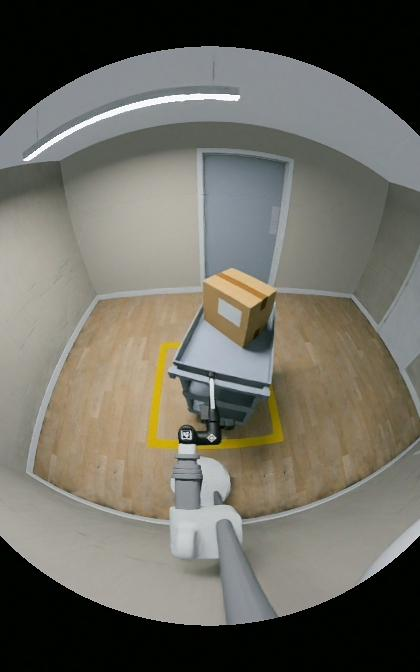

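Emit:
move --blocking false --r2 '{"joints":{"gripper_m":0.1}}' --cameras '[]'

Emit:
wait --seconds 1.5 --cameras '[]'

Emit:
move --blocking false --r2 '{"joints":{"arm_m":0.0},"base":{"translate_m":-0.06},"pace":"slow"}' --cameras '[]'

Emit:
wait --seconds 3 --cameras '["r2_wrist_camera","r2_head_camera"]'

Scene clock: 880.23 s.
move: r2 moving
r1: as last shown
r1.lidar_m: 4.03 2.71 1.99 1.93 2.03 1.80 1.74 1.85 2.58 2.81 2.88 4.09
r1.motor_effort: lift_m=+20(20) arm_m=+5(5) wheel_0=+3(4) wheel_1=+1(1) wheel_2=-3(3)
r1.servo_current: wrist_yaw_rad=46(59) wrist_pitch_rad=39(46) wrist_roll_rad=65(65) gripper_m=52(52)
r1.wrist_depth_mm: - 138 - - - - - / - 138 - - - - - / 113 138 206 - - - - / 132 148 250 - - - - / 1618 - - 1661 - 1618 1756 / 1182 1182 193 1205 187 1138 1160 / 842 759 759 788 788 778 831
r2.base_odometry: x=-3.963 y=-5.810 heading=+1.047
r2.turned_by_wheels: +0.000
r2.turned_by_imu: +0.001
r2.base_tilt: forward=-0.7 right=+0.1
r2.lidar_m: 0.48 2.55 1.87 1.40 0.53 0.38 0.35 0.37 0.52 1.44 3.03 0.45
r2.base_status: not commanded
r2.joint_positions: lift_m=+0.682 arm_m=+0.050 wrist_yaw_rad=-0.003 wrist_pitch_rad=+0.001 wrist_roll_rad=+1.569 gripper_m=+0.005
r2.joint_status: gripper_m moving
r2.measured_speeds: translate_m=+0.000 strafe_m=+0.000 rotate_rad=+0.001 lift_m=+0.000 arm_m=+0.000 wrist_yaw_rad=+0.000 wrist_pitch_rad=+0.000 wrist_roll_rad=+0.000
r2.motor_effort: lift_m=+19(19) arm_m=-5(6) wheel_0=-6(6) wheel_1=+5(5) wheel_2=+2(3)
r2.servo_current: wrist_yaw_rad=46(59) wrist_pitch_rad=46(46) wrist_roll_rad=52(59) gripper_m=91(98)
r2.contact_limits: arm_m 0.6; translate_m 0.4
r2.hand_pose: x=+0.5091 y=-0.0884 z=+0.8597 quat_wxyz=(+0.708, +0.706, -0.001, -0.002) (m; r2's base frame)
r2.wrist_depth_mm: - - 500 136 192 - - / - 430 424 144 199 778 - / - 500 473 149 210 - - / - - 554 158 220 - - / - - - 167 232 1863 - / - - 188 177 183 1618 492 / - - - - 256 1618 1205
pictures: none
No camera images: "cameras" was empty.

Scene clock: 881.67 s.
earlier move: r2 done
r1.base_odometry: x=-2.433 y=+1.733 heading=+2.932
r1.turned_by_wheels: +0.000
r1.turned_by_imu: +0.000
r1.base_tilt: forward=-1.6 right=+1.3
r1.lidar_m: 4.03 2.68 1.98 1.93 2.02 1.80 1.73 1.86 2.55 2.79 2.90 4.12
r1.base_status: not commanded
r1.joint_positions: lift_m=+0.127 arm_m=+0.000 wrist_yaw_rad=+3.092 wrist_pitch_rad=+0.002 wrist_roll_rad=+0.000 gripper_m=+0.056
r1.joint_status: not commanded
r1.measured_speeds: all 0
r1.motor_effort: lift_m=+20(20) arm_m=+5(5) wheel_0=+3(4) wheel_1=+1(1) wheel_2=-3(3)
r1.servo_current: wrist_yaw_rad=52(78) wrist_pitch_rad=39(59) wrist_roll_rad=46(65) gripper_m=46(52)
r1.hand_pose: x=-0.1129 y=+0.1016 z=+0.3046 quat_wxyz=(+0.025, -0.001, +0.000, +1.000) (m; r1's base frame)
r1.wrist_depth_mm: - 137 - - - - - / - 138 - - - - - / 113 138 206 - - - - / 132 147 249 - - - - / 1661 - - 1661 - 1618 1808 / 1182 1205 194 1182 187 1160 1138 / 842 759 750 798 788 768 809
r2.base_odometry: x=-3.963 y=-5.810 heading=+1.047
r2.turned_by_wheels: +0.000
r2.turned_by_imu: +0.000
r2.base_tilt: forward=-0.7 right=+0.1
r2.lidar_m: 0.48 2.57 1.87 1.38 0.50 0.37 0.35 0.36 0.51 1.49 3.06 0.46
r2.base_status: not commanded
r2.joint_positions: lift_m=+0.682 arm_m=+0.050 wrist_yaw_rad=-0.003 wrist_pitch_rad=+0.001 wrist_roll_rad=+1.569 gripper_m=+0.100
r2.joint_status: all done
r2.measured_speeds: all 0
r2.motor_effort: lift_m=+19(20) arm_m=-5(6) wheel_0=-5(6) wheel_1=+5(5) wheel_2=+2(3)
r2.servo_current: wrist_yaw_rad=39(65) wrist_pitch_rad=39(46) wrist_roll_rad=46(59) gripper_m=52(137)
r2.contact_limits: arm_m 0.6; translate_m 0.4
r2.hand_pose: x=+0.5091 y=-0.0884 z=+0.8597 quat_wxyz=(+0.708, +0.706, -0.001, -0.002) (m; r2's base frame)
r2.wrist_depth_mm: - - 496 139 193 - - / - 433 430 146 202 759 - / - - 473 152 212 - - / - - 559 160 223 - - / - - - 171 236 1863 - / - - 193 181 185 1708 488 / - - - - 132 1661 1182
wait: 1.43 of 1.5 s (r2 has come to rest)
pictures: none
No camera images: "cameras" was empty.

Scene clock: 882.17 s.
move: r2 moving
r1: as last shown
r1.lidar_m: 4.03 2.72 2.01 1.92 2.01 1.78 1.73 1.85 2.60 2.79 2.94 4.09
r1.motor_effort: lift_m=+20(20) arm_m=+5(5) wheel_0=+3(3) wheel_1=+1(1) wheel_2=-3(3)
r1.servo_current: wrist_yaw_rad=52(59) wrist_pitch_rad=39(52) wrist_roll_rad=65(65) gripper_m=39(46)
r1.wrist_depth_mm: - 137 - - - - - / - 138 - - - - - / 113 138 206 - - - - / 131 148 250 - - - - / 1708 - - 1661 - 1576 1808 / 1182 1229 195 1182 187 1205 1138 / 878 741 750 809 788 768 831
r2.base_odometry: x=-3.969 y=-5.820 heading=+1.047
r2.turned_by_wheels: +0.000
r2.turned_by_imu: +0.000
r2.base_tilt: forward=-0.7 right=+0.0
r2.lidar_m: 0.50 2.54 1.88 1.34 0.49 0.34 0.32 0.36 0.52 1.41 3.08 0.46
r2.base_status: translate_m moving
r2.joint_positions: lift_m=+0.682 arm_m=+0.038 wrist_yaw_rad=-0.003 wrist_pitch_rad=+0.002 wrist_roll_rad=+1.569 gripper_m=+0.100
r2.joint_status: arm_m moving
r2.measured_speeds: translate_m=-0.050 strafe_m=+0.001 rotate_rad=-0.001 lift_m=+0.000 arm_m=-0.049 wrist_yaw_rad=+0.000 wrist_pitch_rad=+0.000 wrist_roll_rad=+0.000
r2.motor_effort: lift_m=+18(19) arm_m=-7(11) wheel_0=-4(8) wheel_1=-5(7) wheel_2=+9(11)
r2.servo_current: wrist_yaw_rad=39(52) wrist_pitch_rad=39(52) wrist_roll_rad=39(52) gripper_m=46(52)
r2.hand_pose: x=+0.4966 y=-0.0882 z=+0.8597 quat_wxyz=(+0.708, +0.706, +0.000, -0.002) (m; r2's base frame)
r2.wrist_depth_mm: - - 512 157 211 750 - / - 452 445 163 221 - - / - - 496 174 233 831 - / - - 585 183 246 - - / - - - 194 257 - - / - - 193 204 194 1537 488 / - - - - - 1921 1182
pictures: none
No camera images: "cameras" was empty.

Scene clock: 883.50 s.
earlier move: r2 done
r1.base_odometry: x=-2.433 y=+1.733 heading=+2.932
r1.turned_by_wheels: +0.000
r1.turned_by_imu: +0.000
r1.base_tilt: forward=-1.6 right=+1.3
r1.lidar_m: 4.04 2.67 2.00 1.92 2.03 1.79 1.74 1.85 2.59 2.80 2.91 4.04
r1.base_status: not commanded
r1.joint_positions: lift_m=+0.127 arm_m=+0.000 wrist_yaw_rad=+3.092 wrist_pitch_rad=+0.002 wrist_roll_rad=+0.000 gripper_m=+0.056
r1.joint_status: not commanded
r1.measured_speeds: all 0
r1.motor_effort: lift_m=+20(20) arm_m=+5(5) wheel_0=+3(4) wheel_1=+1(1) wheel_2=-3(3)
r1.servo_current: wrist_yaw_rad=52(65) wrist_pitch_rad=39(52) wrist_roll_rad=52(65) gripper_m=46(46)
r1.hand_pose: x=-0.1129 y=+0.1016 z=+0.3046 quat_wxyz=(+0.025, -0.001, +0.000, +1.000) (m; r1's base frame)
r1.wrist_depth_mm: - 137 - - - - - / - 138 - - - - - / 113 138 206 - - - - / 131 147 250 - - - - / 1618 - - 1661 - 1618 1756 / 1182 1182 193 1205 187 1160 1138 / 842 750 759 809 798 768 820
r2.base_odometry: x=-3.993 y=-5.861 heading=+1.047
r2.turned_by_wheels: +0.000
r2.turned_by_imu: +0.000
r2.base_tilt: forward=-0.7 right=+0.1
r2.lidar_m: 0.51 2.54 1.87 1.15 0.41 0.32 0.28 0.31 0.45 1.24 3.05 0.50
r2.base_status: done
r2.joint_positions: lift_m=+0.682 arm_m=+0.000 wrist_yaw_rad=-0.003 wrist_pitch_rad=+0.002 wrist_roll_rad=+1.569 gripper_m=+0.100
r2.joint_status: all done
r2.measured_speeds: all 0
r2.motor_effort: lift_m=+18(19) arm_m=-7(13) wheel_0=-5(10) wheel_1=-5(7) wheel_2=+6(11)
r2.servo_current: wrist_yaw_rad=39(65) wrist_pitch_rad=33(52) wrist_roll_rad=39(59) gripper_m=46(59)
r2.hand_pose: x=+0.4593 y=-0.0882 z=+0.8597 quat_wxyz=(+0.708, +0.706, +0.000, -0.002) (m; r2's base frame)
r2.wrist_depth_mm: - - 661 236 289 809 - / - - 554 294 301 - - / - - 569 312 322 904 - / - - 668 334 340 - - / - - - 351 355 - - / - - 193 304 193 1576 517 / - - - - 427 421 415
wait: 1.33 of 3 s (r2 has come to rest)
pictures: r2_head_camera, r2_wrist_camera
Images, in order (width x height): r2_head_camera 420x560, r2_wrist_camera 616x392.

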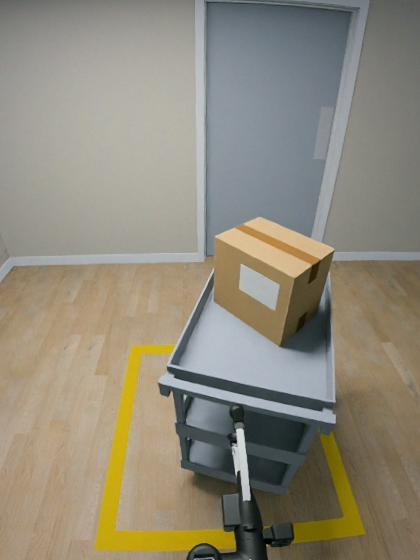

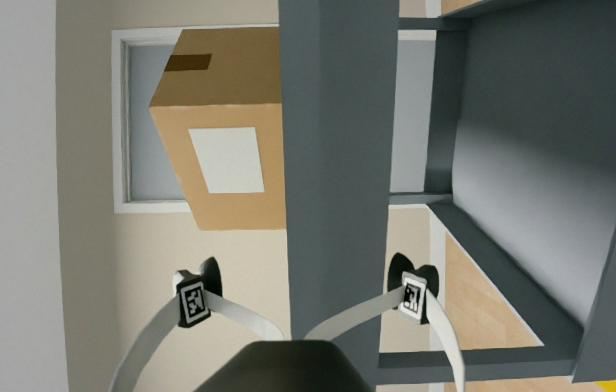

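Emit:
move --blocking false --r2 '{"base":{"strafe_m":-1.5},"joints":{"lift_m":0.78,"gripper_m":-0.02}}' --cameras '[]'

Emit:
wait --seconds 9 --cameras '[]'

Emit:
move --blocking false --r2 '{"base":{"rotate_rad":1.57}}' --cameras '[]'

Emit:
wait --seconds 4 --cameras '["r2_head_camera"]'

Emit:
move --blocking false --r2 '{"base":{"strafe_m":-1.0}}' --cameras '[]'

Emit:
wait --seconds 6 --cameras '["r2_head_camera"]'

Scene clock: 892.90 s.
move: r2 moving
r1: as last shown
r1.base_tilt: forward=-1.6 right=+1.2
r1.lidar_m: 4.02 2.71 1.98 1.93 2.02 1.80 1.73 1.83 2.60 2.80 2.93 4.05
r1.servo_current: wrist_yaw_rad=52(52) wrist_pitch_rad=39(52) wrist_roll_rad=52(59) gripper_m=46(46)
r1.wrist_depth_mm: - 137 - - - - - / - 138 - - - - - / 113 138 206 - - - - / 132 148 250 - - - - / 1708 - - 1661 - 1661 1808 / 1182 1182 194 1182 187 1182 1138 / 842 741 750 788 798 778 798
r2.base_odometry: x=-3.961 y=-5.879 heading=+1.047
r2.turned_by_wheels: +0.000
r2.turned_by_imu: +0.000
r2.base_tilt: forward=-0.7 right=+0.1
r2.lidar_m: 0.54 2.59 1.90 1.14 0.43 0.30 0.28 0.31 0.43 1.22 2.99 0.48
r2.base_status: strafe_m moving
r2.joint_positions: lift_m=+0.720 arm_m=+0.000 wrist_yaw_rad=-0.003 wrist_pitch_rad=+0.002 wrist_roll_rad=+1.569 gripper_m=+0.083
r2.joint_status: lift_m moving; gripper_m moving
r2.measured_speeds: translate_m=+0.001 strafe_m=-0.142 rotate_rad=-0.005 lift_m=+0.146 arm_m=+0.000 wrist_yaw_rad=+0.000 wrist_pitch_rad=+0.000 wrist_roll_rad=+0.000
r2.motor_effort: lift_m=+23(24) arm_m=-7(7) wheel_0=+15(15) wheel_1=-10(11) wheel_2=+2(4)
r2.servo_current: wrist_yaw_rad=46(52) wrist_pitch_rad=46(46) wrist_roll_rad=52(52) gripper_m=111(111)
r2.hand_pose: x=+0.4593 y=-0.0882 z=+0.8974 quat_wxyz=(+0.708, +0.706, +0.000, -0.001) (m; r2's base frame)
r2.wrist_depth_mm: - - - - 273 820 - / - - 574 554 289 842 - / - - 539 525 303 904 - / - - 661 615 322 - - / - - - 759 332 - - / - - 196 - 190 1661 544 / - - - - - 1756 500
pictures: none
No camera images: "cameras" was empty.

Scene clock: 898.73 s.
earlier move: r2 done
r1.base_odometry: x=-2.433 y=+1.733 heading=+2.932
r1.turned_by_wheels: +0.000
r1.turned_by_imu: +0.000
r1.base_tilt: forward=-1.6 right=+1.3
r1.lidar_m: 4.03 2.69 2.01 1.93 2.04 1.80 1.74 1.82 2.60 2.78 2.91 4.08
r1.base_status: not commanded
r1.joint_positions: lift_m=+0.127 arm_m=+0.000 wrist_yaw_rad=+3.092 wrist_pitch_rad=+0.002 wrist_roll_rad=+0.000 gripper_m=+0.056
r1.joint_status: not commanded
r1.measured_speeds: all 0
r1.motor_effort: lift_m=+20(20) arm_m=+5(5) wheel_0=+3(4) wheel_1=+1(2) wheel_2=-3(3)
r1.servo_current: wrist_yaw_rad=52(72) wrist_pitch_rad=46(59) wrist_roll_rad=46(72) gripper_m=46(52)
r1.hand_pose: x=-0.1129 y=+0.1016 z=+0.3046 quat_wxyz=(+0.025, -0.001, +0.000, +1.000) (m; r1's base frame)
r1.wrist_depth_mm: - 137 - - - - - / - 138 - - - - - / 113 138 206 - - - - / 132 147 250 - - - - / 1661 - - 1708 - 1661 1863 / 1205 1229 194 1205 187 1182 1138 / 854 750 750 809 798 778 820
r2.base_odometry: x=-2.694 y=-6.611 heading=+1.047
r2.turned_by_wheels: +0.000
r2.turned_by_imu: +0.002
r2.base_tilt: forward=-0.7 right=+0.0
r2.lidar_m: 2.48 1.40 1.23 1.22 0.42 0.33 0.28 0.32 0.48 1.31 1.54 2.10
r2.base_status: done
r2.joint_positions: lift_m=+0.780 arm_m=+0.000 wrist_yaw_rad=-0.003 wrist_pitch_rad=+0.002 wrist_roll_rad=+1.569 gripper_m=-0.019
r2.joint_status: all done
r2.measured_speeds: all 0
r2.motor_effort: lift_m=+21(25) arm_m=-7(7) wheel_0=+3(15) wheel_1=-2(12) wheel_2=+0(4)
r2.servo_current: wrist_yaw_rad=52(65) wrist_pitch_rad=33(46) wrist_roll_rad=52(59) gripper_m=91(163)
r2.hand_pose: x=+0.4593 y=-0.0882 z=+0.9575 quat_wxyz=(+0.708, +0.706, +0.000, -0.001) (m; r2's base frame)
r2.wrist_depth_mm: - - - - - 1921 1308 / - - - - - 1863 1336 / - - - - - 1921 1336 / - - - - - 1921 1336 / - - - - - 1983 1336 / - - 186 202 180 1808 1336 / - - - - - 1708 1336
wait: 5.83 of 9 s (r2 has come to rest)
pictures: none
No camera images: "cameras" was empty.

Scene clock: 899.23 s.
move: r2 moving
r1: as last shown
r1.lidar_m: 4.02 2.68 2.00 1.93 2.04 1.80 1.73 1.84 2.58 2.79 2.92 4.05
r1.motor_effort: lift_m=+20(20) arm_m=+5(5) wheel_0=+3(4) wheel_1=+1(1) wheel_2=-3(3)
r1.servo_current: wrist_yaw_rad=46(65) wrist_pitch_rad=39(46) wrist_roll_rad=46(72) gripper_m=39(52)
r1.wrist_depth_mm: - 137 - - - - - / - 138 - - - - - / 113 138 206 - - - - / 132 148 250 - - - - / 1661 - - 1708 - 1576 1756 / 1182 1205 193 1182 187 1182 1160 / 842 750 759 820 798 778 809
r2.base_odometry: x=-2.694 y=-6.611 heading=+1.298
r2.turned_by_wheels: +0.251
r2.turned_by_imu: +0.244
r2.base_tilt: forward=-0.7 right=+0.1
r2.lidar_m: 2.49 1.27 1.23 0.63 0.37 0.29 0.29 0.36 0.64 1.44 1.66 2.50
r2.base_status: rotate_rad moving
r2.joint_positions: lift_m=+0.780 arm_m=+0.000 wrist_yaw_rad=-0.003 wrist_pitch_rad=+0.002 wrist_roll_rad=+1.569 gripper_m=-0.019
r2.joint_status: not commanded
r2.measured_speeds: translate_m=+0.001 strafe_m=+0.000 rotate_rad=+0.973 lift_m=+0.000 arm_m=+0.000 wrist_yaw_rad=+0.000 wrist_pitch_rad=+0.000 wrist_roll_rad=+0.000
r2.motor_effort: lift_m=+21(21) arm_m=-7(7) wheel_0=-6(9) wheel_1=-10(10) wheel_2=-10(11)
r2.servo_current: wrist_yaw_rad=46(59) wrist_pitch_rad=39(52) wrist_roll_rad=39(59) gripper_m=98(98)
r2.hand_pose: x=+0.4592 y=-0.0882 z=+0.9575 quat_wxyz=(+0.708, +0.706, +0.000, -0.001) (m; r2's base frame)
r2.wrist_depth_mm: - - - - - 1863 1281 / - - - - - 1921 1336 / - - - - - 1921 1336 / - - - - - 1863 1308 / - - - - - 1983 1336 / - - 187 201 180 1756 1308 / - - - - - 1708 1336
pictures: none
No camera images: "cameras" was empty.

Scene clock: 900.80 s.
earlier move: r2 done
r1.base_odometry: x=-2.433 y=+1.733 heading=+2.932
r1.turned_by_wheels: +0.000
r1.turned_by_imu: +0.000
r1.base_tilt: forward=-1.6 right=+1.3
r1.lidar_m: 4.04 2.71 1.97 1.93 2.04 1.79 1.73 1.84 2.58 2.80 2.92 4.07
r1.base_status: not commanded
r1.joint_positions: lift_m=+0.127 arm_m=+0.000 wrist_yaw_rad=+3.092 wrist_pitch_rad=+0.002 wrist_roll_rad=+0.000 gripper_m=+0.056
r1.joint_status: not commanded
r1.measured_speeds: all 0
r1.motor_effort: lift_m=+20(20) arm_m=+5(5) wheel_0=+3(4) wheel_1=+1(1) wheel_2=-3(3)
r1.servo_current: wrist_yaw_rad=65(72) wrist_pitch_rad=33(52) wrist_roll_rad=46(72) gripper_m=33(52)
r1.hand_pose: x=-0.1129 y=+0.1016 z=+0.3046 quat_wxyz=(+0.025, -0.001, +0.000, +1.000) (m; r1's base frame)
r1.wrist_depth_mm: - 138 - - - - - / - 138 - - - - - / 113 138 206 - - - - / 132 148 249 - - - - / 1661 - - 1661 - 1618 1808 / 1182 1182 195 1182 187 1182 1138 / 842 759 759 809 798 778 831
r2.base_odometry: x=-2.694 y=-6.611 heading=+2.616
r2.turned_by_wheels: +1.318
r2.turned_by_imu: +1.283
r2.base_tilt: forward=-0.7 right=+0.0
r2.lidar_m: 1.29 0.47 0.30 0.29 0.30 0.45 1.25 1.52 2.05 2.48 1.40 1.23
r2.base_status: done
r2.joint_positions: lift_m=+0.780 arm_m=+0.000 wrist_yaw_rad=-0.002 wrist_pitch_rad=+0.002 wrist_roll_rad=+1.569 gripper_m=-0.019
r2.joint_status: not commanded
r2.measured_speeds: all 0
r2.motor_effort: lift_m=+21(21) arm_m=-7(7) wheel_0=-2(10) wheel_1=-4(10) wheel_2=-4(14)
r2.servo_current: wrist_yaw_rad=46(59) wrist_pitch_rad=33(52) wrist_roll_rad=52(59) gripper_m=91(98)
r2.hand_pose: x=+0.4593 y=-0.0881 z=+0.9575 quat_wxyz=(+0.708, +0.706, +0.000, -0.001) (m; r2's base frame)
r2.wrist_depth_mm: - - - - 1308 904 - / - - - - - 1863 1308 / - - - - - 1921 1308 / - - - - - 1983 1336 / - - - - - 1983 1366 / - - 181 200 170 - 1255 / - - - - - - -
wait: 1.57 of 4 s (r2 has come to rest)
pictures: r2_head_camera
Images, in order (width x height): r2_head_camera 420x560.

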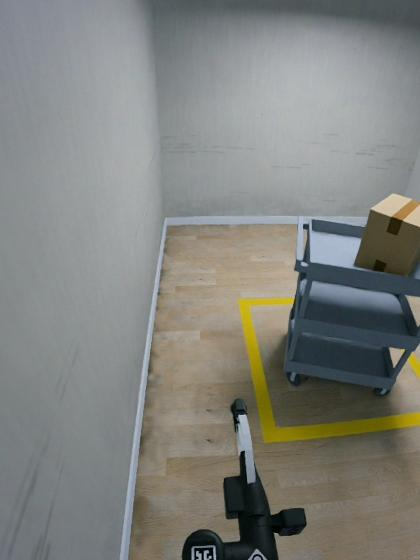

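Scene clock: 901.30 s.
move: r2 moving
r1: as last shown
r1.lidar_m: 4.03 2.70 1.99 1.94 2.03 1.81 1.72 1.87 2.57 2.80 2.91 4.08
r1.motor_effort: lift_m=+20(20) arm_m=+5(5) wheel_0=+3(4) wheel_1=+1(2) wheel_2=-3(3)
r1.servo_current: wrist_yaw_rad=46(65) wrist_pitch_rad=52(52) wrist_roll_rad=52(65) gripper_m=46(46)
r1.wrist_depth_mm: - 137 - - - - - / - 138 - - - - - / 113 138 206 - - - - / 132 148 250 - - - - / 1661 - - 1661 - 1618 1756 / 1182 1182 194 1205 187 1182 1118 / 831 759 759 809 778 778 809
r2.base_odometry: x=-2.676 y=-6.580 heading=+2.616
r2.turned_by_wheels: +0.000
r2.turned_by_imu: +0.000
r2.base_tilt: forward=-0.7 right=+0.1
r2.lidar_m: 1.44 0.50 0.36 0.32 0.35 0.50 1.36 1.52 2.05 2.46 1.36 1.22
r2.base_status: strafe_m moving
r2.joint_positions: lift_m=+0.780 arm_m=+0.000 wrist_yaw_rad=-0.002 wrist_pitch_rad=+0.002 wrist_roll_rad=+1.569 gripper_m=-0.019
r2.joint_status: not commanded
r2.measured_speeds: translate_m=+0.001 strafe_m=-0.140 rotate_rad=-0.005 lift_m=+0.000 arm_m=+0.000 wrist_yaw_rad=+0.000 wrist_pitch_rad=+0.000 wrist_roll_rad=+0.000
r2.motor_effort: lift_m=+21(21) arm_m=-7(7) wheel_0=+9(11) wheel_1=-11(13) wheel_2=-2(3)
r2.servo_current: wrist_yaw_rad=52(59) wrist_pitch_rad=39(46) wrist_roll_rad=52(52) gripper_m=91(98)
r2.hand_pose: x=+0.4593 y=-0.0881 z=+0.9575 quat_wxyz=(+0.708, +0.706, +0.000, -0.001) (m; r2's base frame)
r2.wrist_depth_mm: - - - - - - - / - - - - - 1863 1336 / - - - - - 1921 1308 / - - - - - 1983 1336 / - - - - - 1921 1366 / - - 181 200 169 1661 1281 / - - - - - - -
pictures: none
No camera images: "cameras" was empty.

Scene clock: 905.47 s.
earlier move: r2 done
r1.base_odometry: x=-2.433 y=+1.733 heading=+2.932
r1.turned_by_wheels: +0.000
r1.turned_by_imu: +0.000
r1.base_tilt: forward=-1.6 right=+1.3
r1.lidar_m: 4.02 2.72 2.01 1.94 2.03 1.79 1.74 1.84 2.57 2.80 2.90 4.09
r1.base_status: not commanded
r1.joint_positions: lift_m=+0.127 arm_m=+0.000 wrist_yaw_rad=+3.092 wrist_pitch_rad=+0.002 wrist_roll_rad=+0.000 gripper_m=+0.056
r1.joint_status: not commanded
r1.measured_speeds: all 0
r1.motor_effort: lift_m=+20(20) arm_m=+5(5) wheel_0=+3(4) wheel_1=+1(2) wheel_2=-3(3)
r1.servo_current: wrist_yaw_rad=46(72) wrist_pitch_rad=46(52) wrist_roll_rad=39(72) gripper_m=46(52)
r1.hand_pose: x=-0.1129 y=+0.1016 z=+0.3046 quat_wxyz=(+0.025, -0.001, +0.000, +1.000) (m; r1's base frame)
r1.wrist_depth_mm: - 137 - - - - - / - 138 - - - - - / 113 138 206 - - - - / 132 148 250 - - - - / 1708 - - 1708 - 1618 1808 / 1205 1182 193 1205 187 1160 1138 / 842 759 759 809 798 778 820
r2.base_odometry: x=-2.192 y=-5.746 heading=+2.616
r2.turned_by_wheels: +0.000
r2.turned_by_imu: -0.001
r2.base_tilt: forward=-0.7 right=+0.1
r2.lidar_m: 0.96 1.11 1.38 1.30 1.35 1.51 1.43 1.51 1.57 1.50 1.56 2.11
r2.base_status: done
r2.joint_positions: lift_m=+0.780 arm_m=+0.000 wrist_yaw_rad=-0.002 wrist_pitch_rad=+0.002 wrist_roll_rad=+1.569 gripper_m=-0.019
r2.joint_status: not commanded
r2.measured_speeds: all 0
r2.motor_effort: lift_m=+20(21) arm_m=-7(7) wheel_0=+2(13) wheel_1=-4(13) wheel_2=+0(3)
r2.servo_current: wrist_yaw_rad=39(59) wrist_pitch_rad=33(46) wrist_roll_rad=39(59) gripper_m=91(98)
r2.hand_pose: x=+0.4593 y=-0.0881 z=+0.9576 quat_wxyz=(+0.708, +0.706, +0.000, -0.001) (m; r2's base frame)
r2.wrist_depth_mm: - - - - - 1863 1336 / - - - - - 1863 1308 / - - - - - 1921 1308 / - - - 1025 - 976 - / - - - 904 - - - / - - 187 202 180 798 - / - - - - - 123 -
wait: 4.17 of 6 s (r2 has come to rest)
pictures: r2_head_camera
Images, in order (width x height): r2_head_camera 420x560.

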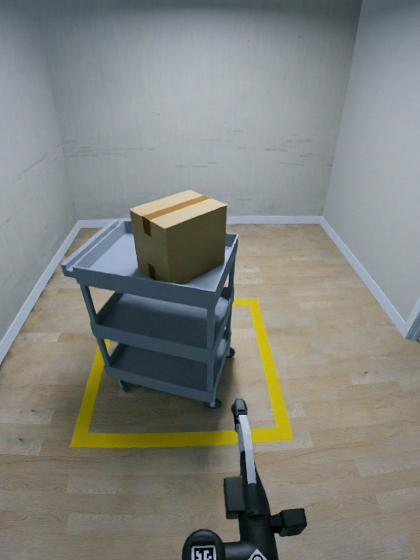

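Emit:
wait --seconds 0 --cameras '["r2_head_camera","r1_head_camera"]'

Emit:
zoom_image --camera "r2_head_camera" --region '[60, 270, 310, 450]'

Scene clock: 921.73 s.
r1.base_odometry: x=-2.433 y=+1.733 heading=+2.932
r1.turned_by_wheels: +0.000
r1.turned_by_imu: +0.000
r1.base_tilt: forward=-1.6 right=+1.3
r1.lidar_m: 4.03 2.72 2.02 1.93 2.04 1.79 1.72 1.82 2.55 2.80 2.92 4.09
r1.base_status: not commanded
r1.joint_positions: lift_m=+0.127 arm_m=+0.000 wrist_yaw_rad=+3.092 wrist_pitch_rad=+0.002 wrist_roll_rad=+0.000 gripper_m=+0.056
r1.joint_status: not commanded
r1.measured_speeds: all 0
r1.motor_effort: lift_m=+20(20) arm_m=+5(5) wheel_0=+3(4) wheel_1=+1(2) wheel_2=-3(3)
r1.servo_current: wrist_yaw_rad=52(72) wrist_pitch_rad=39(52) wrist_roll_rad=46(72) gripper_m=39(52)
r1.hand_pose: x=-0.1129 y=+0.1016 z=+0.3046 quat_wxyz=(+0.025, -0.001, +0.000, +1.000) (m; r1's base frame)
r1.wrist_depth_mm: - 138 - - - - - / - 138 - - - - - / 113 138 206 - - - - / 131 148 250 - - - - / 1661 - - 1661 - 1618 1808 / 1182 1182 194 1205 187 1160 1160 / 842 741 750 788 798 778 820
r2.base_odometry: x=-2.192 y=-5.746 heading=+2.616
r2.turned_by_wheels: +0.000
r2.turned_by_imu: +0.000
r2.base_tilt: forward=-0.7 right=+0.0
r2.lidar_m: 0.97 1.13 1.37 1.29 1.36 1.54 1.42 1.49 1.55 1.49 1.56 2.11
r2.base_status: done
r2.joint_positions: lift_m=+0.780 arm_m=+0.000 wrist_yaw_rad=-0.002 wrist_pitch_rad=+0.002 wrist_roll_rad=+1.569 gripper_m=-0.019
r2.joint_status: not commanded
r2.measured_speeds: all 0
r2.motor_effort: lift_m=+20(21) arm_m=-7(7) wheel_0=+2(13) wheel_1=-4(13) wheel_2=+0(3)
r2.servo_current: wrist_yaw_rad=46(59) wrist_pitch_rad=39(46) wrist_roll_rad=59(59) gripper_m=91(98)
r2.hand_pose: x=+0.4593 y=-0.0881 z=+0.9576 quat_wxyz=(+0.708, +0.706, +0.000, -0.001) (m; r2's base frame)
r2.wrist_depth_mm: - - - - - 1921 1308 / - - - - - 1921 1336 / - - - - - 1921 1336 / - - - 1025 - 976 - / - - - 917 - - - / - - 186 201 180 798 - / - - - - - 123 -
pictures: r1_head_camera, r2_head_camera
Images, in order (width x height): r1_head_camera 420x560, r2_head_camera 420x560.

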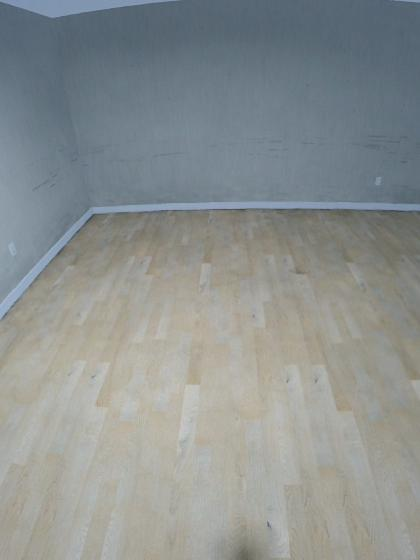

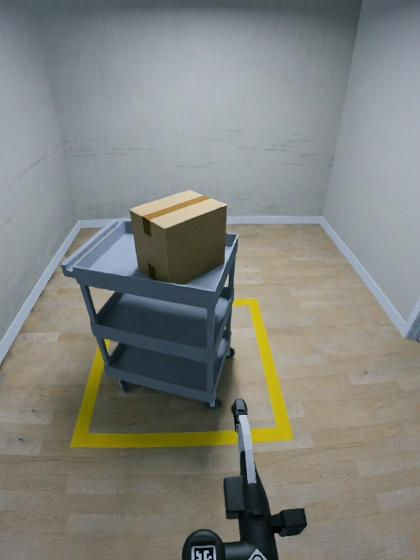

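Scaled by 2.016 from the camera's 420x560 image, which has a finer 1200x1600 frame.

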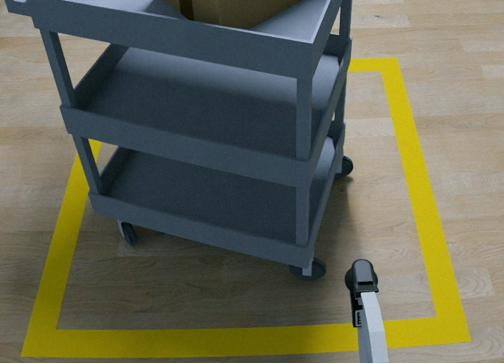

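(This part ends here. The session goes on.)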